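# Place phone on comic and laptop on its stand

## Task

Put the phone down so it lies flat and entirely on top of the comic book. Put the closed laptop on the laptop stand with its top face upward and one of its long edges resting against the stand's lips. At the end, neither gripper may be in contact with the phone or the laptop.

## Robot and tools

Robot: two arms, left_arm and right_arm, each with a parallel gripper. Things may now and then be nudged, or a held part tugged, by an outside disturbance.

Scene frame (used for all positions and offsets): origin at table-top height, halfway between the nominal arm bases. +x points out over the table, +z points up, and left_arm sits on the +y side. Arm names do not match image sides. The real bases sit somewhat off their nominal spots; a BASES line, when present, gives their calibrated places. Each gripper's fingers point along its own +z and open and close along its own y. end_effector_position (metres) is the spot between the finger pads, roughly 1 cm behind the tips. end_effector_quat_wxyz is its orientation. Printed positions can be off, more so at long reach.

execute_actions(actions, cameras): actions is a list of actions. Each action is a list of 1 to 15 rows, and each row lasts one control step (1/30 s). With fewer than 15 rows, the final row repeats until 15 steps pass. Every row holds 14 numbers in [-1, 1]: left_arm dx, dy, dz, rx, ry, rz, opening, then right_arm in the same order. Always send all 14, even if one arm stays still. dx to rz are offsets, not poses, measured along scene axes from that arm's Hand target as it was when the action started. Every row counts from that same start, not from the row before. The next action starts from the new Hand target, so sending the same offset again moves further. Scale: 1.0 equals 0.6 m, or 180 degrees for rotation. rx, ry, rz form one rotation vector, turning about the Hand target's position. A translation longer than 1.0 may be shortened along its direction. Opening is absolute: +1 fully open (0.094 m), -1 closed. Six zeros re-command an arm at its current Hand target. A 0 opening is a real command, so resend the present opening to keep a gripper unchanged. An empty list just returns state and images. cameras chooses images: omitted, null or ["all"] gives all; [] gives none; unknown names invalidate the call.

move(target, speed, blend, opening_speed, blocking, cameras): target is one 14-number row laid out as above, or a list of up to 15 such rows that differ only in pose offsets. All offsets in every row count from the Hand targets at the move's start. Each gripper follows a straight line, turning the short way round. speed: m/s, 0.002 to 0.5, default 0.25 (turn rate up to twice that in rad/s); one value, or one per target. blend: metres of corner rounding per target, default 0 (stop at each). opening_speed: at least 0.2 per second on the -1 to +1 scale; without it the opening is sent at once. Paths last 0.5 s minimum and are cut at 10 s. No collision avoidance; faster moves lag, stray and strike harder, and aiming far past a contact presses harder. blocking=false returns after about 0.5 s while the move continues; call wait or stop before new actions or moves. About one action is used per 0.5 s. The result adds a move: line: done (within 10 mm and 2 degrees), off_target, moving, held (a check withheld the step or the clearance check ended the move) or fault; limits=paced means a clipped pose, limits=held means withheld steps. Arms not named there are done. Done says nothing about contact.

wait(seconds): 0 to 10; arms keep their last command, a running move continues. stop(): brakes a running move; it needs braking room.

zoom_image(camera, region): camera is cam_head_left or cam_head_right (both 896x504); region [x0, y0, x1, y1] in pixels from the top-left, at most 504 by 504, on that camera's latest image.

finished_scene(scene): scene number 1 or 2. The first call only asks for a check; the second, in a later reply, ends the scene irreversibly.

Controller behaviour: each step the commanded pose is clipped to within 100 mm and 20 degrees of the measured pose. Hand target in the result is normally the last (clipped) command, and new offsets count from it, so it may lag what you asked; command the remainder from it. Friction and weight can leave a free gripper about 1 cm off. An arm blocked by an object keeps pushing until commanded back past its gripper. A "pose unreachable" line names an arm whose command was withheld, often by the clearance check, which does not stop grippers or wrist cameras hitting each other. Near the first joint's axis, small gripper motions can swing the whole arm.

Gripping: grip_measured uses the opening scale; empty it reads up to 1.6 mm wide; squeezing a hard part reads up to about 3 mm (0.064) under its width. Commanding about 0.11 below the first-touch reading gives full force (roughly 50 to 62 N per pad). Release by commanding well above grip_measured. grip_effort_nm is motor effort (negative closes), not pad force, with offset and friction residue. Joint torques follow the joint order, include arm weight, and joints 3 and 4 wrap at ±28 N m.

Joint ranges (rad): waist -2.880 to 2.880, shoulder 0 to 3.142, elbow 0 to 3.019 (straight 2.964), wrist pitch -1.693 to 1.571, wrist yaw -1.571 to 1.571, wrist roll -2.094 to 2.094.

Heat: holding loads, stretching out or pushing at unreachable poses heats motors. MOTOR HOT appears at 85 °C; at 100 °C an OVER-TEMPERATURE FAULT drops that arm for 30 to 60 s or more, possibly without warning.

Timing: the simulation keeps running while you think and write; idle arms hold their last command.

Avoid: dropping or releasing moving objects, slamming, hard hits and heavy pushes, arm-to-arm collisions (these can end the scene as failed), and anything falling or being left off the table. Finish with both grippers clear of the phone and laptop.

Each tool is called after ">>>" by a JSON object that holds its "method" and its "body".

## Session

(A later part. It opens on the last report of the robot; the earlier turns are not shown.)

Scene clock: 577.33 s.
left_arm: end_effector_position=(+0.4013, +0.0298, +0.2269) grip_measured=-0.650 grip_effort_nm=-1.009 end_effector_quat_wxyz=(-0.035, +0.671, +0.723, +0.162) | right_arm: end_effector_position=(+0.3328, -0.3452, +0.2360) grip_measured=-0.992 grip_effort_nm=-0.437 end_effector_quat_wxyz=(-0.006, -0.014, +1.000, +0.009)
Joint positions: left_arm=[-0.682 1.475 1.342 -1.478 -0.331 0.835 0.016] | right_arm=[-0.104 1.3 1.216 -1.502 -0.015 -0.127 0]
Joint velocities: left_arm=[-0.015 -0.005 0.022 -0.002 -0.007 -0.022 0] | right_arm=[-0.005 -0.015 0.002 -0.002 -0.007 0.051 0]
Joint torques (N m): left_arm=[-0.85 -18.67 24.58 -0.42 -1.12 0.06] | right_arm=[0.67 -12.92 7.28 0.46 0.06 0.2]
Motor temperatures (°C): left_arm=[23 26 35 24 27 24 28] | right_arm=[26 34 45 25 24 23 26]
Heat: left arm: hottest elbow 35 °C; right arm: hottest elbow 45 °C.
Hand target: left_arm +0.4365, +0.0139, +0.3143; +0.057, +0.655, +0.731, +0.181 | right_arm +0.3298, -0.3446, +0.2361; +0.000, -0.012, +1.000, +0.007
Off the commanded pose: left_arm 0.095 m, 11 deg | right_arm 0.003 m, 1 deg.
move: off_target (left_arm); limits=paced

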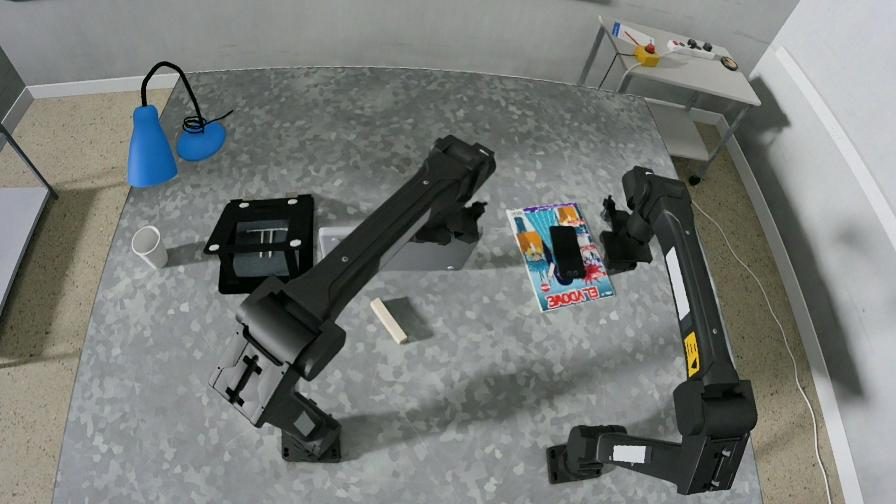

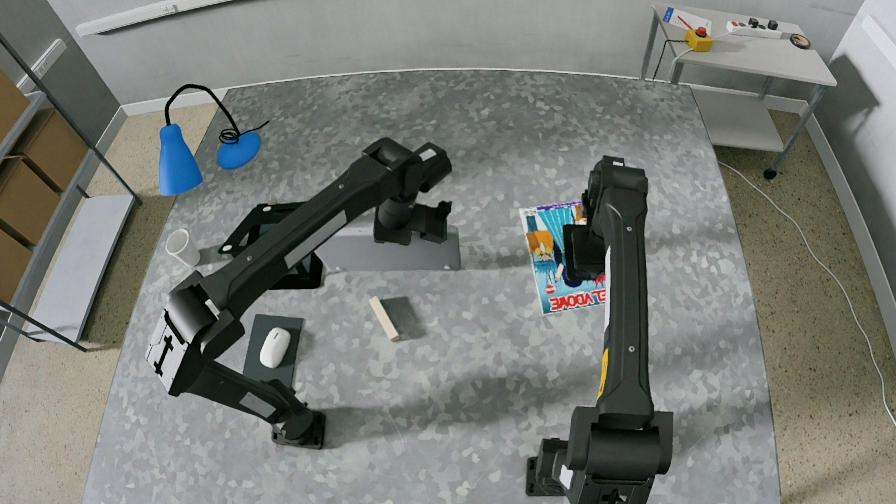

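>>> {"method": "move", "body": {"target": [[-0.05,0.02,0.06,0,0,0,-1, 0,0,0,0,0,0,-1]], "speed": 0.06}}

>>> {"method": "zoom_image", "body": {"camera": "cam_head_right", "region": [305, 200, 505, 350]}}

Scene clock: 588.70 s.
left_arm: end_effector_position=(+0.3859, +0.0415, +0.2422) grip_measured=-0.650 grip_effort_nm=-1.009 end_effector_quat_wxyz=(-0.049, +0.672, +0.721, +0.161) | right_arm: end_effector_position=(+0.3328, -0.3452, +0.2360) grip_measured=-0.992 grip_effort_nm=-0.442 end_effector_quat_wxyz=(-0.006, -0.014, +1.000, +0.009)
Joint positions: left_arm=[-0.682 1.438 1.342 -1.544 -0.33 0.835 0.016] | right_arm=[-0.104 1.3 1.216 -1.502 -0.015 -0.127 0]
Joint velocities: left_arm=[-0.005 -0.015 -0.007 0.002 0.007 -0.051 -0.001] | right_arm=[-0.005 -0.005 0.007 -0.002 -0.051 -0.051 0]
Joint torques (N m): left_arm=[-1.85 -20.89 23.08 -0.47 -1.07 -0.1] | right_arm=[0.67 -12.86 7.3 0.47 0.07 0.21]
Motor temperatures (°C): left_arm=[23 27 38 24 28 23 28] | right_arm=[26 34 43 25 24 23 26]
Heat: left arm: hottest elbow 38 °C; right arm: hottest elbow 43 °C.
Hand target: left_arm +0.4052, +0.0276, +0.3400; +0.057, +0.655, +0.731, +0.181 | right_arm +0.3298, -0.3446, +0.2361; +0.000, -0.012, +1.000, +0.007
Off the commanded pose: left_arm 0.111 m, 13 deg; position clipped | right_arm 0.003 m, 1 deg.
move: off_target (left_arm); limits=paced

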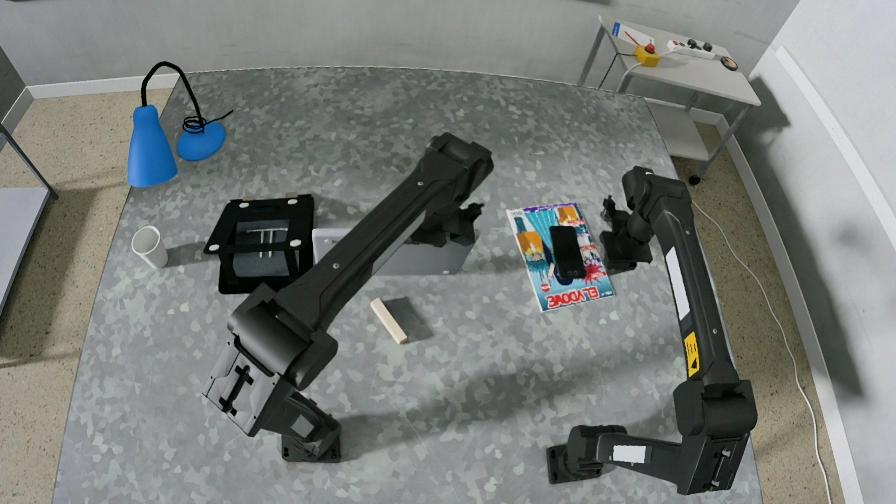

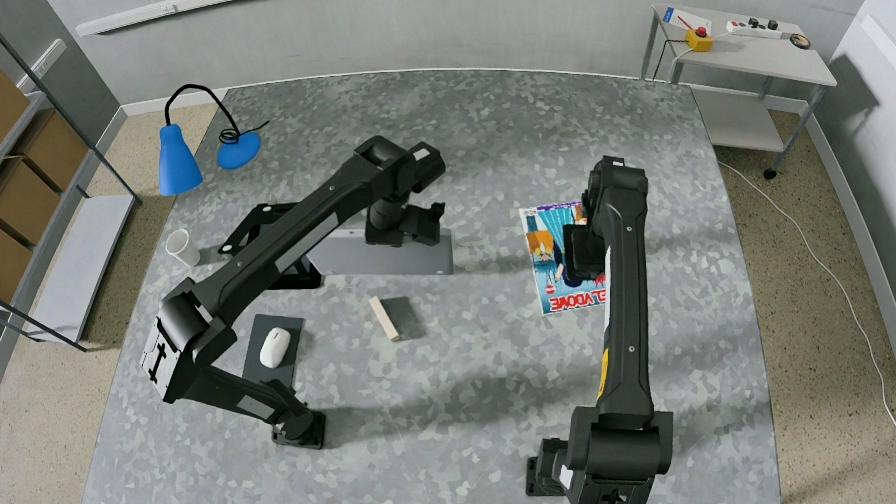

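Scaled by 2.520.

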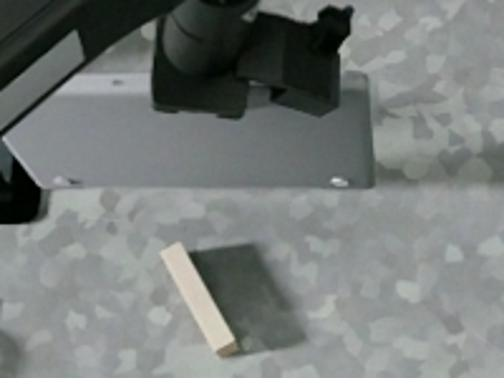

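>>> {"method": "execute_actions", "body": {"actions": []}}

Scene clock: 598.97 s.
left_arm: end_effector_position=(+0.3859, +0.0415, +0.2422) grip_measured=-0.650 grip_effort_nm=-1.009 end_effector_quat_wxyz=(-0.049, +0.672, +0.721, +0.161) | right_arm: end_effector_position=(+0.3328, -0.3452, +0.2360) grip_measured=-0.992 grip_effort_nm=-0.432 end_effector_quat_wxyz=(-0.006, -0.014, +1.000, +0.009)
Joint positions: left_arm=[-0.682 1.438 1.342 -1.544 -0.33 0.834 0.016] | right_arm=[-0.104 1.3 1.216 -1.502 -0.015 -0.127 0]
Joint velocities: left_arm=[-0.005 0.005 0.002 -0.007 -0.066 -0.066 0] | right_arm=[0.005 -0.015 -0.002 0.002 -0.051 -0.022 0.001]
Joint torques (N m): left_arm=[-1.96 -21.07 23.15 -0.66 -1.03 -0.12] | right_arm=[0.67 -13.04 7.27 0.46 0.06 0.21]
Motor temperatures (°C): left_arm=[23 28 41 24 28 23 28] | right_arm=[26 34 42 25 24 23 26]
Heat: left arm: hottest elbow 41 °C; right arm: hottest elbow 42 °C.
Hand target: left_arm +0.4052, +0.0276, +0.3400; +0.057, +0.655, +0.731, +0.181 | right_arm +0.3298, -0.3446, +0.2361; +0.000, -0.012, +1.000, +0.007
Tool commands: left_gripper/opening=-1.0 right_gripper/opening=-1.0
Off the commanded pose: left_arm 0.111 m, 13 deg; position clipped | right_arm 0.003 m, 1 deg.

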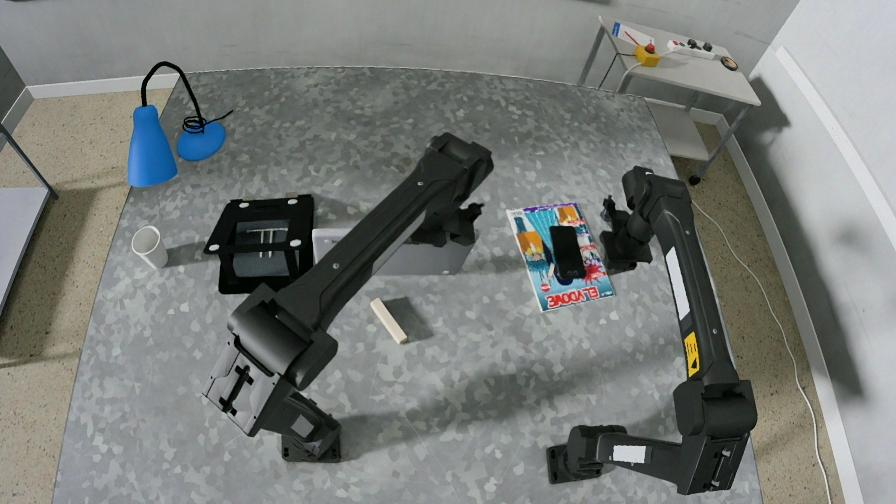

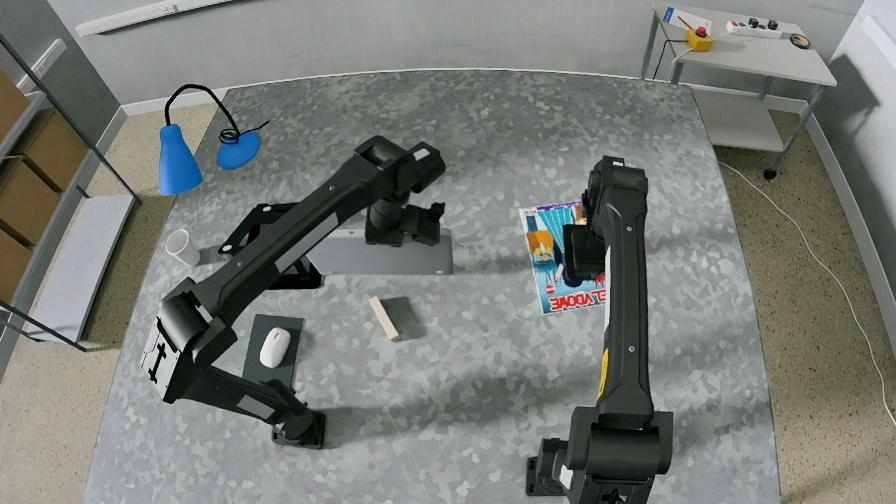

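>>> {"method": "move", "body": {"target": [-0.055, 0.06, 0.12, 0, 0, 0, -1, 0, 0, 0, 0, 0, 0, -1], "speed": 0.08, "cameras": ["cam_head_left"]}}

Scene clock: 623.83 s.
left_arm: end_effector_position=(+0.3496, +0.0688, +0.2899) grip_measured=-0.650 grip_effort_nm=-1.004 end_effector_quat_wxyz=(-0.044, +0.673, +0.721, +0.160) | right_arm: end_effector_position=(+0.3328, -0.3452, +0.2360) grip_measured=-0.992 grip_effort_nm=-0.442 end_effector_quat_wxyz=(-0.006, -0.014, +1.000, +0.009)
Joint positions: left_arm=[-0.682 1.31 1.342 -1.662 -0.328 0.838 0.016] | right_arm=[-0.104 1.3 1.216 -1.502 -0.015 -0.127 0]
Joint velocities: left_arm=[-0.005 -0.005 -0.002 -0.017 0.051 0.007 0.001] | right_arm=[-0.024 -0.005 -0.002 -0.012 -0.007 -0.007 0]
Joint torques (N m): left_arm=[-0.62 -17.96 24.91 -0.62 -1.16 0.05] | right_arm=[0.67 -12.98 7.28 0.46 0.06 0.22]
Motor temperatures (°C): left_arm=[23 30 46 24 29 23 29] | right_arm=[26 34 40 25 24 23 26]
Heat: left arm: hottest elbow 46 °C; right arm: hottest elbow 40 °C.
Hand target: left_arm +0.3691, +0.0648, +0.3883; +0.057, +0.655, +0.731, +0.181 | right_arm +0.3298, -0.3446, +0.2361; +0.000, -0.012, +1.000, +0.007
Off the commanded pose: left_arm 0.124 m, 12 deg; position clipped | right_arm 0.003 m, 1 deg.
joint sent to its limit (left arm) — joint 4 (wrist pitch), lower limit. The joint targets are off in position, not in orientation.
move: off_target (left_arm); limits=paced
Images, in order (width x height): cam_head_left 896x504.

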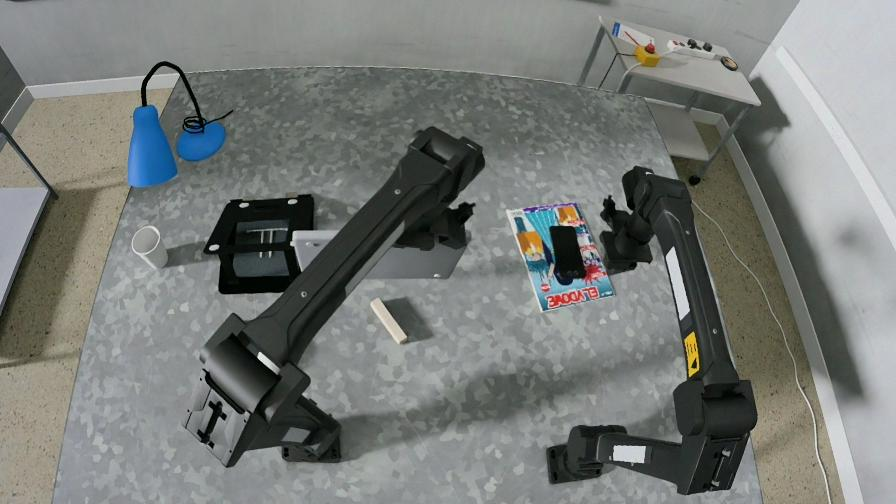

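>>> {"method": "move", "body": {"target": [0.2, -0.06, 0.06, 0, 0, 0, -1, 0, 0, 0, 0, 0, 0, -1], "speed": 0.08, "cameras": ["cam_head_left"]}}

Scene clock: 650.93 s.
left_arm: end_effector_position=(+0.4599, +0.0299, +0.3067) grip_measured=-0.651 grip_effort_nm=-1.004 end_effector_quat_wxyz=(-0.033, +0.675, +0.720, +0.155) | right_arm: end_effector_position=(+0.3328, -0.3452, +0.2360) grip_measured=-0.992 grip_effort_nm=-0.437 end_effector_quat_wxyz=(-0.006, -0.014, +1.000, +0.009)
Joint positions: left_arm=[-0.603 1.589 1.683 -1.675 -0.319 0.931 0.016] | right_arm=[-0.104 1.3 1.216 -1.502 -0.015 -0.127 0]
Joint velocities: left_arm=[-0.005 -0.015 0.012 -0.017 -0.007 -0.022 0] | right_arm=[-0.015 -0.005 -0.017 -0.007 0.081 -0.066 0]
Joint torques (N m): left_arm=[-0.44 -20.84 24.95 0.03 -1.07 0.11] | right_arm=[0.67 -12.92 7.28 0.49 0.06 0.22]
Motor temperatures (°C): left_arm=[23 28 57 24 29 23 29] | right_arm=[26 34 39 25 24 23 26]
Heat: left arm: hottest elbow 57 °C; right arm: hottest elbow 39 °C.
Hand target: left_arm +0.4845, +0.0277, +0.4043; +0.057, +0.655, +0.731, +0.181 | right_arm +0.3298, -0.3446, +0.2361; +0.000, -0.012, +1.000, +0.007
Off the commanded pose: left_arm 0.121 m, 11 deg; position clipped | right_arm 0.003 m, 1 deg.
joint sent to its limit (left arm) — joint 4 (wrist pitch), lower limit. The joint targets are off in position, not in orientation.
move: off_target (left_arm); limits=paced
Images, in order (width x height): cam_head_left 896x504.

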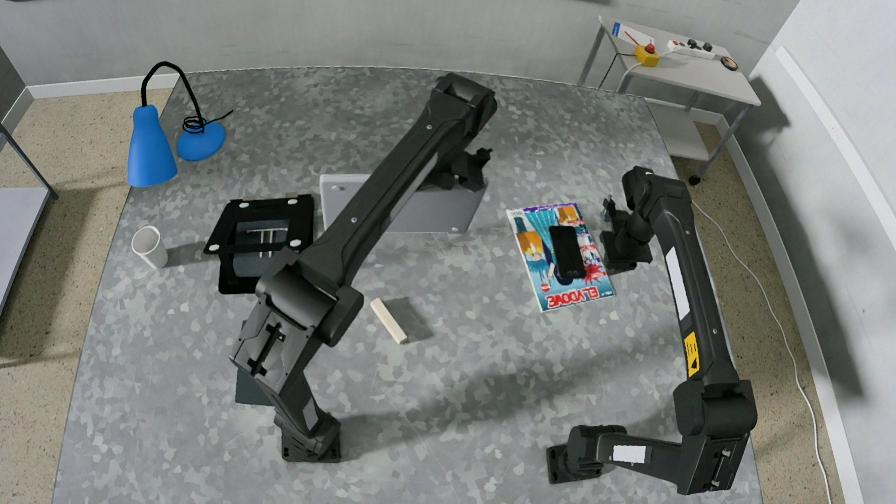

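>>> {"method": "move", "body": {"target": [[0.09, 0.15, 0.0, 0, 0, 0, -1, 0, 0, 0, 0, 0, 0, -1],[0.09, 0.65, 0.0, 0, 0, 0, -1, 0, 0, 0, 0, 0, 0, -1]], "speed": 0.1, "blend": 0.03, "cameras": ["cam_head_left"]}}

Scene clock: 660.63 s.
left_arm: end_effector_position=(+0.5205, +0.4063, +0.2979) grip_measured=-0.651 grip_effort_nm=-1.004 end_effector_quat_wxyz=(-0.003, +0.669, +0.739, +0.084) | right_arm: end_effector_position=(+0.3328, -0.3452, +0.2360) grip_measured=-0.992 grip_effort_nm=-0.442 end_effector_quat_wxyz=(-0.006, -0.014, +1.000, +0.009)
Joint positions: left_arm=[0.265 1.596 1.683 -1.516 -0.092 1.772 0.016] | right_arm=[-0.104 1.3 1.216 -1.502 -0.015 -0.127 0]
Joint velocities: left_arm=[0.015 -0.005 -0.007 0.002 0.051 0.081 -0.001] | right_arm=[-0.005 -0.005 -0.007 0.002 0.051 0.081 -0.002]
Joint torques (N m): left_arm=[-0.85 -22.53 22.89 1.01 -0.17 0.18] | right_arm=[0.62 -12.92 7.28 0.46 0.06 0.21]
Motor temperatures (°C): left_arm=[23 28 54 24 29 23 29] | right_arm=[26 34 38 25 24 23 26]
Heat: left arm: hottest elbow 54 °C; right arm: hottest elbow 38 °C.
Hand target: left_arm +0.5411, +0.4183, +0.3956; +0.053, +0.655, +0.732, +0.181 | right_arm +0.3298, -0.3446, +0.2361; +0.000, -0.012, +1.000, +0.007
Off the commanded pose: left_arm 0.109 m, 13 deg; position clipped | right_arm 0.003 m, 1 deg.
move: off_target (left_arm); limits=paced
Images, in order (width x height): cam_head_left 896x504.

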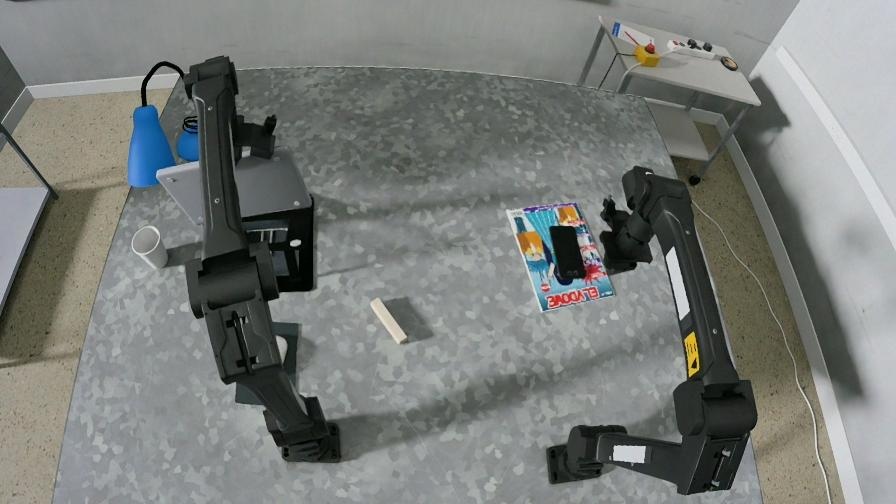

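>>> {"method": "zoom_image", "body": {"camera": "cam_head_left", "region": [120, 120, 340, 310]}}

>>> {"method": "wait", "body": {"seconds": 0}}

>>> {"method": "zoom_image", "body": {"camera": "cam_head_right", "region": [160, 110, 360, 310]}}

Scaled by 2.291.

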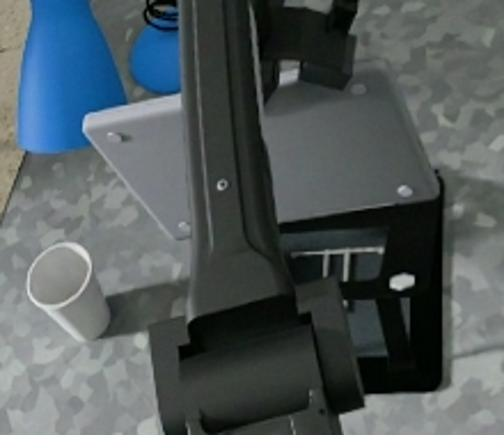

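Scene clock: 664.87 s.
left_arm: end_effector_position=(+0.5205, +0.4063, +0.2979) grip_measured=-0.651 grip_effort_nm=-1.009 end_effector_quat_wxyz=(-0.003, +0.669, +0.739, +0.084) | right_arm: end_effector_position=(+0.3328, -0.3452, +0.2360) grip_measured=-0.992 grip_effort_nm=-0.437 end_effector_quat_wxyz=(-0.006, -0.014, +1.000, +0.009)
Joint positions: left_arm=[0.265 1.596 1.683 -1.516 -0.092 1.772 0.016] | right_arm=[-0.104 1.3 1.216 -1.502 -0.015 -0.127 0]
Joint velocities: left_arm=[-0.005 -0.015 -0.007 -0.002 0.007 0.007 -0.001] | right_arm=[0.005 -0.005 0.002 -0.007 -0.007 -0.051 0]
Joint torques (N m): left_arm=[-1.49 -22.3 22.8 1.22 -0.17 0.1] | right_arm=[0.62 -12.98 7.28 0.47 0.06 0.22]
Motor temperatures (°C): left_arm=[23 29 54 24 29 23 29] | right_arm=[26 34 38 25 24 23 26]
Heat: left arm: hottest elbow 54 °C; right arm: hottest elbow 38 °C.
Hand target: left_arm +0.5411, +0.4183, +0.3956; +0.053, +0.655, +0.732, +0.181 | right_arm +0.3298, -0.3446, +0.2361; +0.000, -0.012, +1.000, +0.007
Tool commands: left_gripper/opening=-1.0 right_gripper/opening=-1.0
Off the commanded pose: left_arm 0.109 m, 13 deg; position clipped | right_arm 0.003 m, 1 deg.

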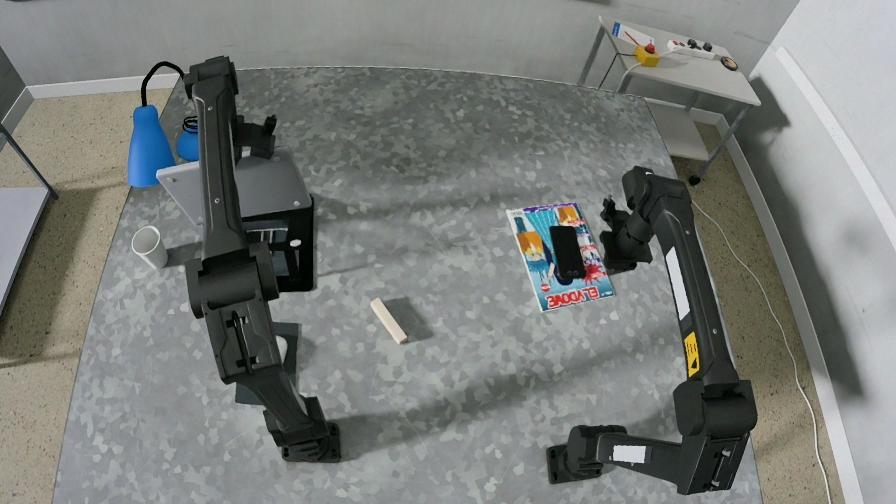

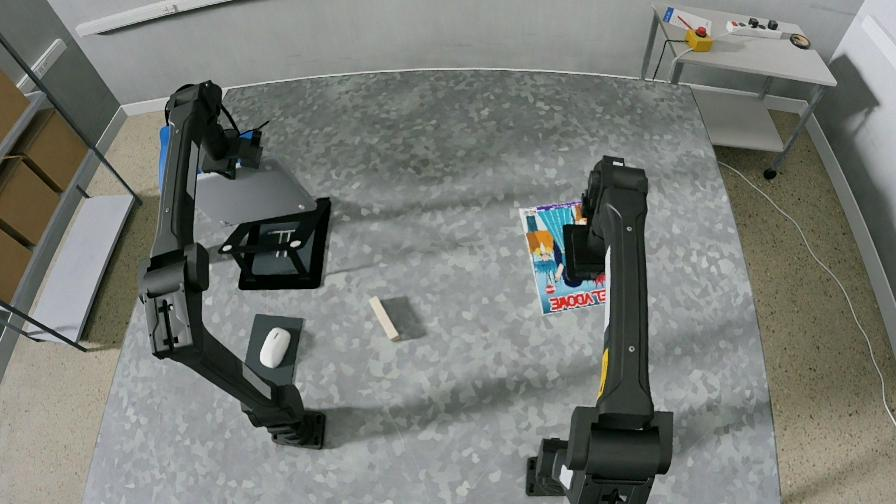

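Scaled by 2.520.

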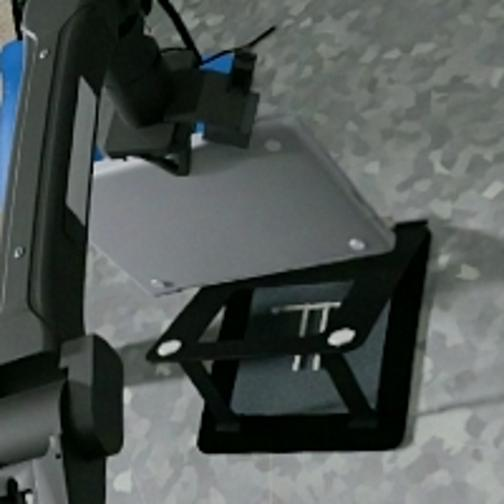

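>>> {"method": "move", "body": {"target": [-0.05, -0.05, 0.0, 0.013, -0.111, -0.041, -1, 0, 0, 0, 0, 0, 0, -1], "speed": 0.1, "cameras": ["cam_head_left","cam_head_right"]}}

>>> {"method": "zoom_image", "body": {"camera": "cam_head_left", "region": [120, 120, 340, 310]}}

>>> {"method": "zoom_image", "body": {"camera": "cam_head_right", "region": [160, 110, 360, 310]}}

Scene clock: 689.87 s.
left_arm: end_effector_position=(+0.5037, +0.3810, +0.2971) grip_measured=-0.651 grip_effort_nm=-1.004 end_effector_quat_wxyz=(+0.119, +0.686, +0.691, +0.194) | right_arm: end_effector_position=(+0.3328, -0.3452, +0.2360) grip_measured=-0.992 grip_effort_nm=-0.442 end_effector_quat_wxyz=(-0.006, -0.014, +1.000, +0.009)
Joint positions: left_arm=[0.267 1.337 1.345 -1.12 0.026 1.853 0.016] | right_arm=[-0.104 1.3 1.216 -1.502 -0.015 -0.127 0]
Joint velocities: left_arm=[-0.005 -0.005 -0.012 0.012 0.066 0.022 0] | right_arm=[0.005 -0.015 -0.012 0.002 0.037 -0.007 -0.001]
Joint torques (N m): left_arm=[-0.73 -23.36 16.94 3.7 0.31 0.08] | right_arm=[0.73 -12.92 7.28 0.47 0.06 0.21]
Motor temperatures (°C): left_arm=[23 30 54 24 28 23 29] | right_arm=[26 34 38 25 24 23 26]
Heat: left arm: hottest elbow 54 °C; right arm: hottest elbow 38 °C.
Hand target: left_arm +0.5103, +0.3886, +0.3963; +0.179, +0.660, +0.665, +0.301 | right_arm +0.3298, -0.3446, +0.2361; +0.000, -0.012, +1.000, +0.007
Off the commanded pose: left_arm 0.099 m, 15 deg | right_arm 0.003 m, 1 deg.
move: off_target (left_arm)

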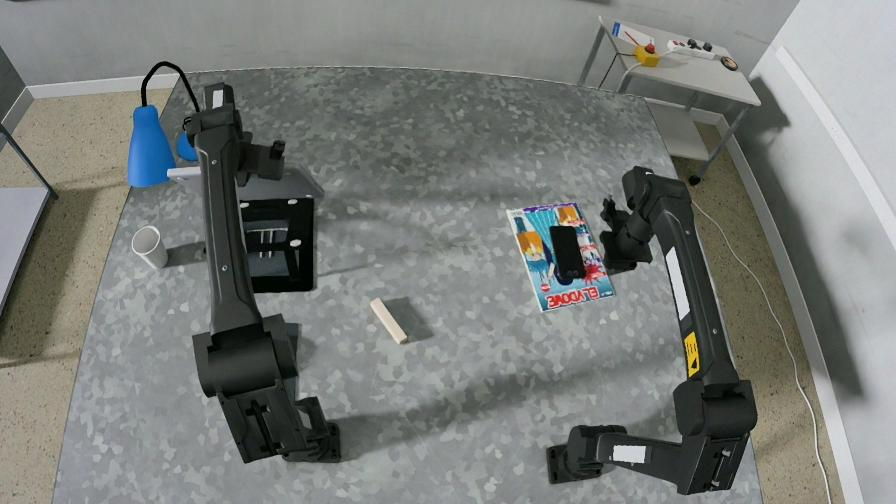

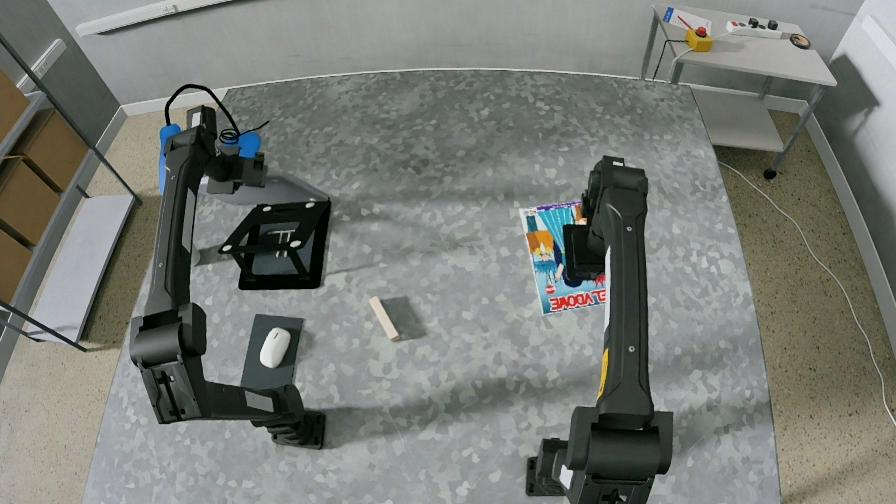

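Scaled by 2.291.

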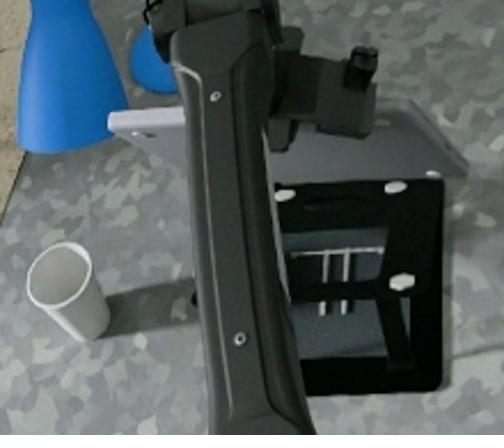

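Scaled by 2.520.

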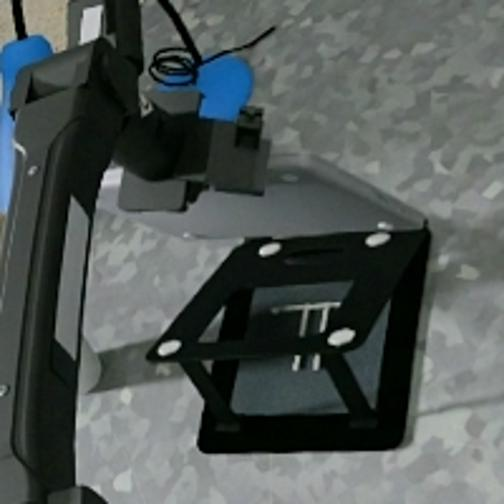

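>>> {"method": "move", "body": {"target": [-0.067, 0, -0.067, 0, 0, 0, -1, 0, 0, 0, 0, 0, 0, -1], "speed": 0.08, "cameras": ["cam_head_left","cam_head_right"]}}

>>> {"method": "zoom_image", "body": {"camera": "cam_head_left", "region": [120, 120, 340, 310]}}

>>> {"method": "zoom_image", "body": {"camera": "cam_head_right", "region": [160, 110, 360, 310]}}

Scene clock: 701.17 s.
left_arm: end_effector_position=(+0.4583, +0.3789, +0.2702) grip_measured=-0.651 grip_effort_nm=-1.009 end_effector_quat_wxyz=(+0.126, +0.686, +0.688, +0.200) | right_arm: end_effector_position=(+0.3328, -0.3452, +0.2360) grip_measured=-0.992 grip_effort_nm=-0.442 end_effector_quat_wxyz=(-0.006, -0.014, +1.000, +0.009)
Joint positions: left_arm=[0.301 1.214 1.16 -1.042 0.049 1.884 0.016] | right_arm=[-0.104 1.3 1.216 -1.502 -0.015 -0.127 0]
Joint velocities: left_arm=[-0.024 -0.005 -0.007 -0.007 -0.051 -0.037 -0.001] | right_arm=[-0.005 -0.005 -0.012 -0.007 -0.007 0.037 0]
Joint torques (N m): left_arm=[-0.56 -19.19 16.39 3.74 0.41 -0.03] | right_arm=[0.67 -12.92 7.27 0.47 0.06 0.21]
Motor temperatures (°C): left_arm=[23 29 52 24 28 23 29] | right_arm=[26 34 38 25 24 23 26]
Heat: left arm: hottest elbow 52 °C; right arm: hottest elbow 38 °C.
Hand target: left_arm +0.4696, +0.3891, +0.3563; +0.179, +0.660, +0.665, +0.301 | right_arm +0.3298, -0.3446, +0.2361; +0.000, -0.012, +1.000, +0.007
Off the commanded pose: left_arm 0.087 m, 14 deg | right_arm 0.003 m, 1 deg.
move: off_target (left_arm)

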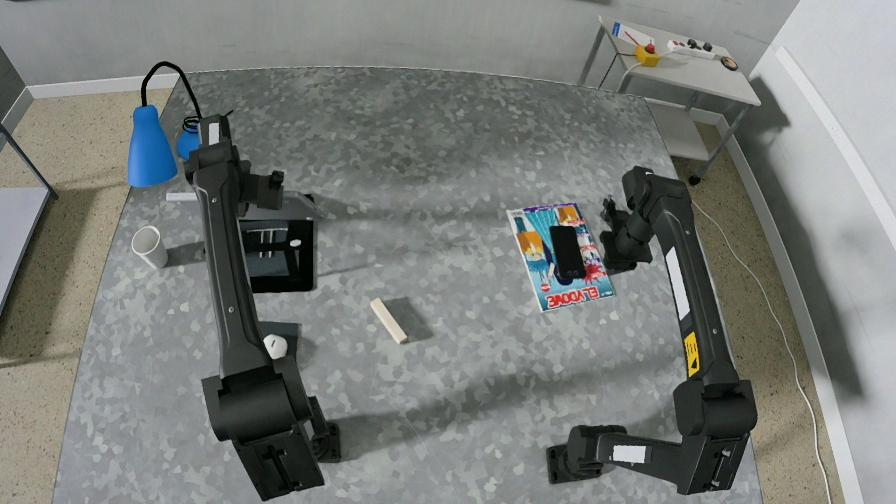

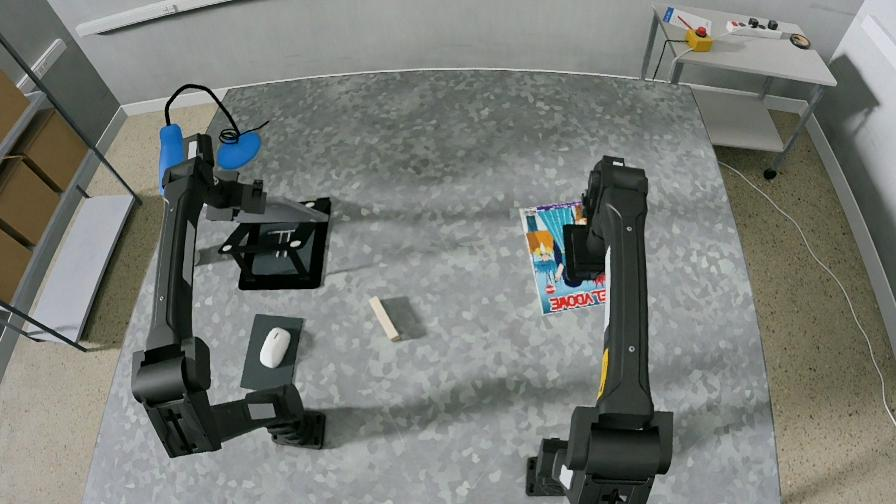

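Scaled by 2.291.

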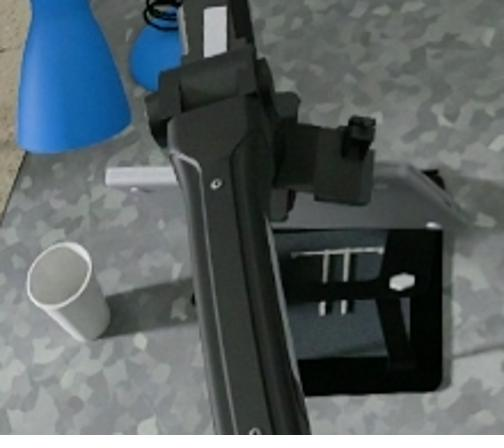

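Scaled by 2.520.

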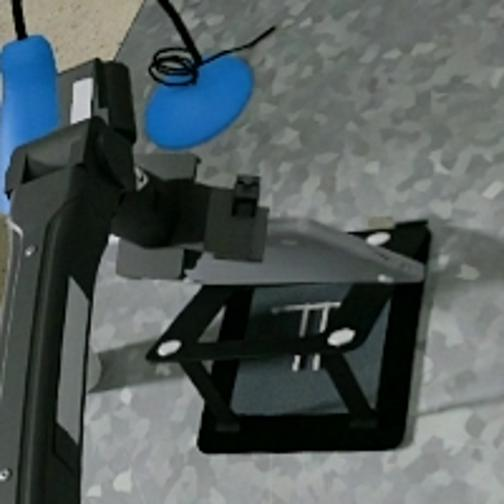

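>>> {"method": "move", "body": {"target": [[0.1, -0.005, 0.02, 0, 0, 0, -1, 0, 0, 0, 0, 0, 0, -1],[0.1, -0.005, -0.07, 0, 0, 0, -1, 0, 0, 0, 0, 0, 0, -1]], "speed": 0.08, "cameras": ["cam_head_left","cam_head_right"]}}

>>> {"method": "zoom_image", "body": {"camera": "cam_head_left", "region": [120, 120, 340, 310]}}

>>> {"method": "zoom_image", "body": {"camera": "cam_head_right", "region": [160, 110, 360, 310]}}

Scene clock: 710.17 s.
left_arm: end_effector_position=(+0.5018, +0.3839, +0.2387) grip_measured=-0.651 grip_effort_nm=-1.009 end_effector_quat_wxyz=(+0.130, +0.681, +0.687, +0.216) | right_arm: end_effector_position=(+0.3328, -0.3452, +0.2360) grip_measured=-0.992 grip_effort_nm=-0.442 end_effector_quat_wxyz=(-0.006, -0.014, +1.000, +0.009)
Joint positions: left_arm=[0.274 1.319 1.159 -0.902 0.026 1.858 0.016] | right_arm=[-0.104 1.3 1.216 -1.502 -0.015 -0.127 0]
Joint velocities: left_arm=[-0.015 0.005 -0.002 -0.007 0.037 -0.066 -0.001] | right_arm=[-0.005 0.005 -0.027 -0.012 -0.11 -0.022 -0.001]
Joint torques (N m): left_arm=[-1.44 -16.79 16.92 3.73 0.04 -0.14] | right_arm=[0.62 -12.86 7.28 0.46 0.07 0.21]
Motor temperatures (°C): left_arm=[23 30 52 24 28 23 29] | right_arm=[26 34 38 25 24 23 26]
Heat: left arm: hottest elbow 52 °C; right arm: hottest elbow 38 °C.
Hand target: left_arm +0.5291, +0.3851, +0.3139; +0.179, +0.660, +0.665, +0.301 | right_arm +0.3298, -0.3446, +0.2361; +0.000, -0.012, +1.000, +0.007
Off the commanded pose: left_arm 0.081 m, 12 deg | right_arm 0.003 m, 1 deg.
move: off_target (left_arm); limits=paced

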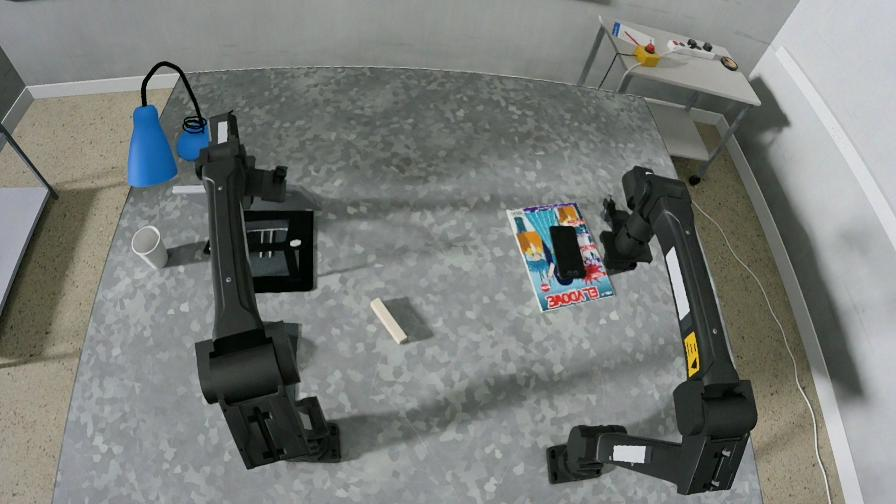

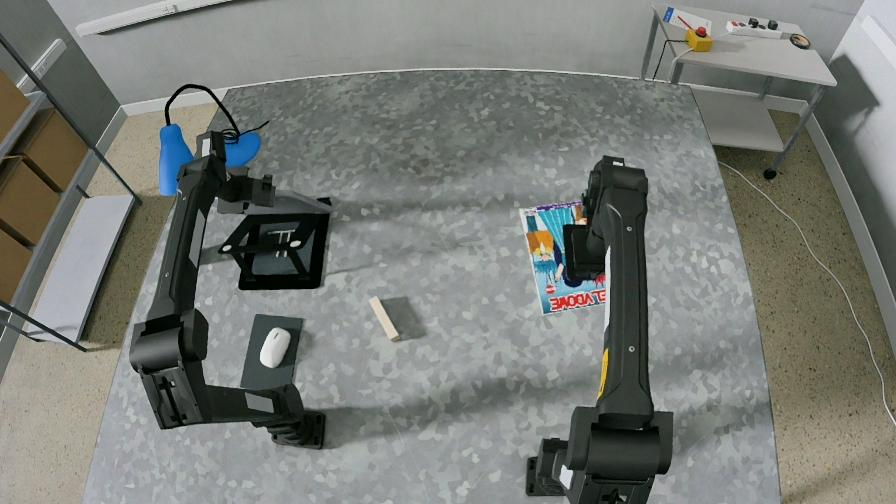

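Scaled by 2.291.

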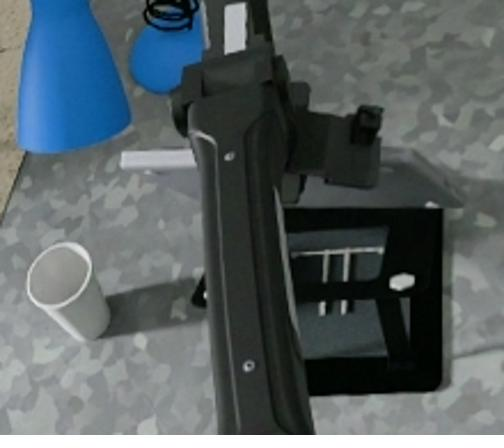

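Scaled by 2.520.

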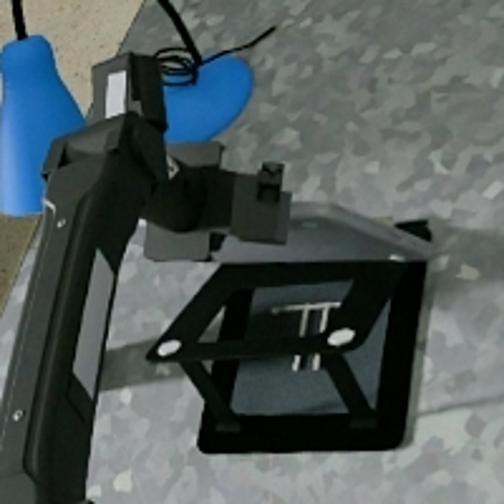

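>>> {"method": "move", "body": {"target": [0.055, 0.0, -0.07, 0, 0, 0, -1, 0, 0, 0, 0, 0, 0, -1], "speed": 0.05, "cameras": ["cam_head_left","cam_head_right"]}}

>>> {"method": "zoom_image", "body": {"camera": "cam_head_left", "region": [120, 120, 340, 310]}}

>>> {"method": "zoom_image", "body": {"camera": "cam_head_right", "region": [160, 110, 360, 310]}}

Scene clock: 716.27 s.
left_arm: end_effector_position=(+0.5367, +0.3846, +0.2082) grip_measured=-0.651 grip_effort_nm=-1.009 end_effector_quat_wxyz=(+0.138, +0.677, +0.684, +0.232) | right_arm: end_effector_position=(+0.3328, -0.3452, +0.2360) grip_measured=-0.992 grip_effort_nm=-0.437 end_effector_quat_wxyz=(-0.006, -0.014, +1.000, +0.009)
Joint positions: left_arm=[0.251 1.406 1.149 -0.769 0.013 1.837 0.016] | right_arm=[-0.104 1.3 1.216 -1.502 -0.015 -0.127 0]
Joint velocities: left_arm=[0.005 -0.005 -0.002 -0.007 0.007 0.007 0] | right_arm=[0.005 -0.034 0.002 -0.007 -0.022 -0.022 0]
Joint torques (N m): left_arm=[-2.37 -18.08 15.36 3.4 -0.01 -0.14] | right_arm=[0.67 -12.81 7.31 0.47 0.06 0.21]
Motor temperatures (°C): left_arm=[23 30 51 24 28 23 29] | right_arm=[26 34 38 25 24 23 26]
Heat: left arm: hottest elbow 51 °C; right arm: hottest elbow 38 °C.
Hand target: left_arm +0.5616, +0.3844, +0.2716; +0.179, +0.660, +0.665, +0.301 | right_arm +0.3298, -0.3446, +0.2361; +0.000, -0.012, +1.000, +0.007
Off the commanded pose: left_arm 0.069 m, 10 deg | right_arm 0.003 m, 1 deg.
move: off_target (left_arm)

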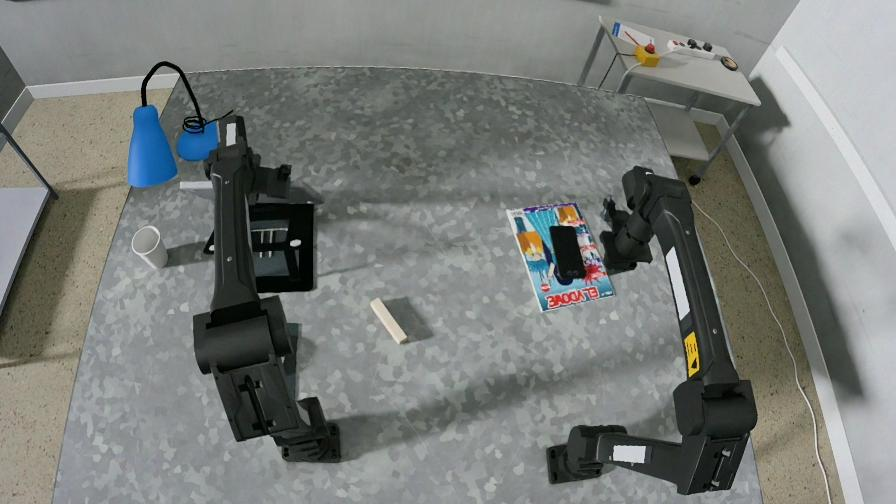

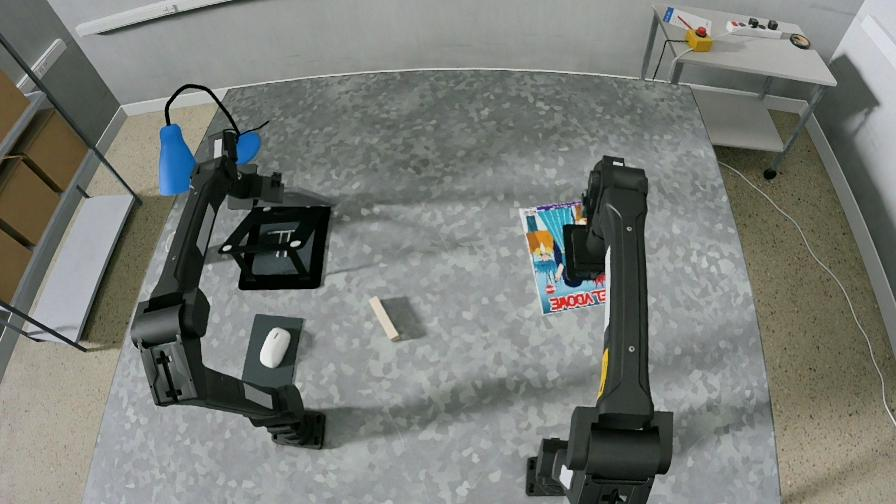

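Scaled by 2.291.

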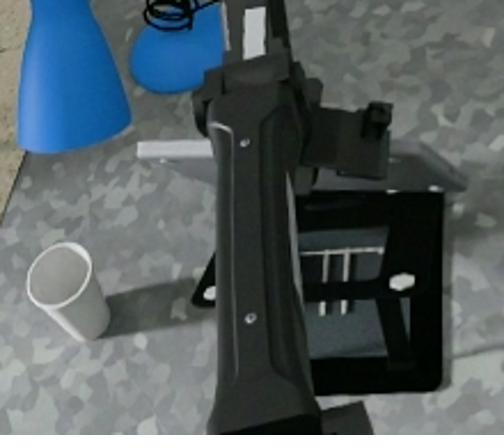

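Scaled by 2.520.

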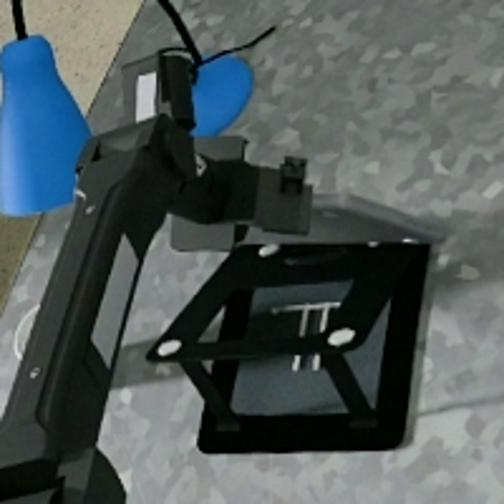

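>>> {"method": "move", "body": {"target": [0.03, 0.0, -0.05, 0, 0, 0, -1, 0, 0, 0, 0, 0, 0, -1], "speed": 0.05, "cameras": ["cam_head_left","cam_head_right"]}}

>>> {"method": "zoom_image", "body": {"camera": "cam_head_left", "region": [120, 120, 340, 310]}}

>>> {"method": "zoom_image", "body": {"camera": "cam_head_right", "region": [160, 110, 360, 310]}}

Scene clock: 722.03 s.
left_arm: end_effector_position=(+0.5427, +0.3837, +0.2036) grip_measured=-0.651 grip_effort_nm=-1.009 end_effector_quat_wxyz=(+0.139, +0.671, +0.688, +0.240) | right_arm: end_effector_position=(+0.3328, -0.3452, +0.2360) grip_measured=-0.992 grip_effort_nm=-0.442 end_effector_quat_wxyz=(-0.006, -0.014, +1.000, +0.009)
Joint positions: left_arm=[0.242 1.416 1.142 -0.736 -0.001 1.818 0.016] | right_arm=[-0.104 1.3 1.216 -1.502 -0.015 -0.127 0]
Joint velocities: left_arm=[-0.015 -0.005 -0.002 -0.002 -0.007 -0.051 0] | right_arm=[-0.005 0.005 0.002 -0.012 0.051 0.022 0]
Joint torques (N m): left_arm=[-1.9 -14.68 14.41 5.11 0.14 -0.09] | right_arm=[0.67 -12.86 7.28 0.46 0.06 0.21]
Motor temperatures (°C): left_arm=[23 30 50 24 28 23 29] | right_arm=[26 34 38 25 24 23 26]
Heat: left arm: hottest elbow 50 °C; right arm: hottest elbow 38 °C.
Hand target: left_arm +0.5792, +0.3842, +0.2416; +0.179, +0.659, +0.665, +0.301 | right_arm +0.3298, -0.3446, +0.2361; +0.000, -0.012, +1.000, +0.007
Off the commanded pose: left_arm 0.053 m, 9 deg | right_arm 0.003 m, 1 deg.
move: off_target (left_arm)

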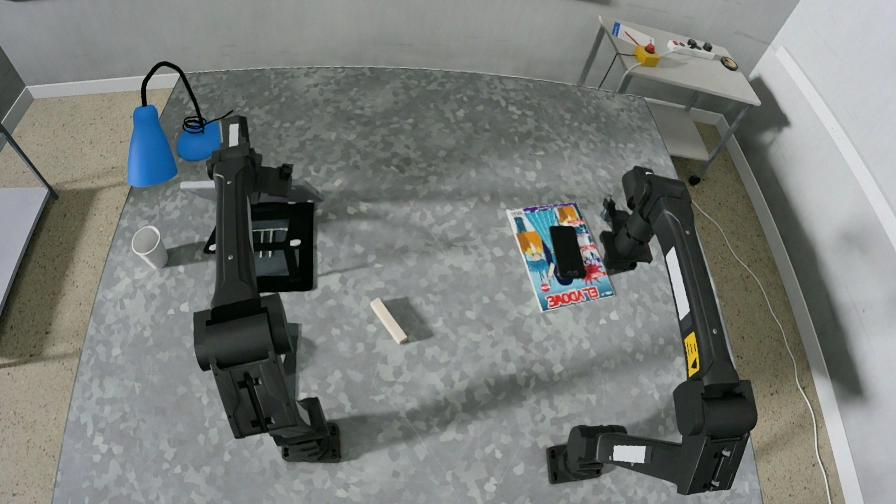

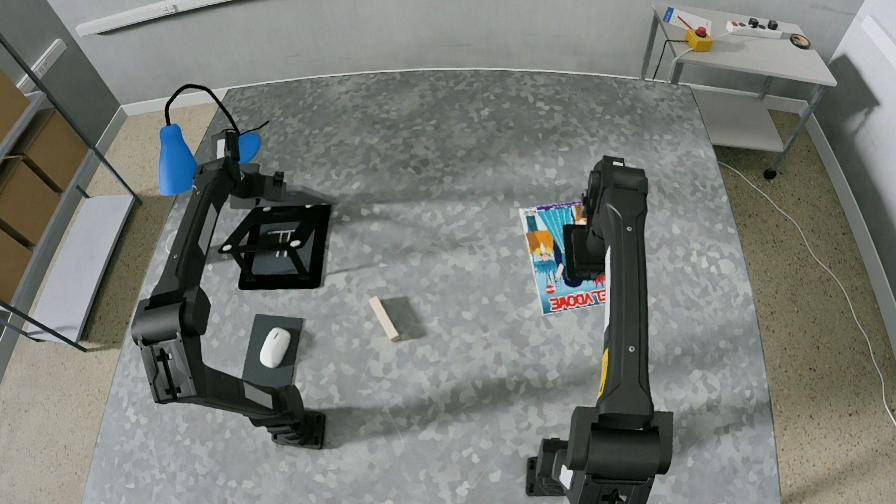

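Scaled by 2.291.

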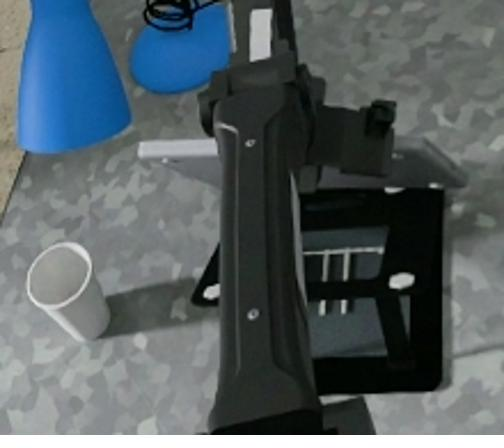

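Scaled by 2.520.

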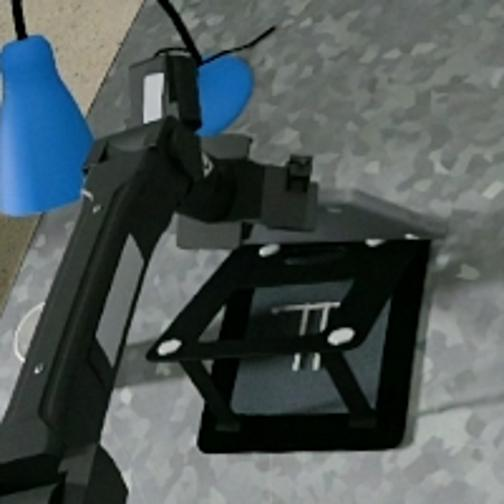

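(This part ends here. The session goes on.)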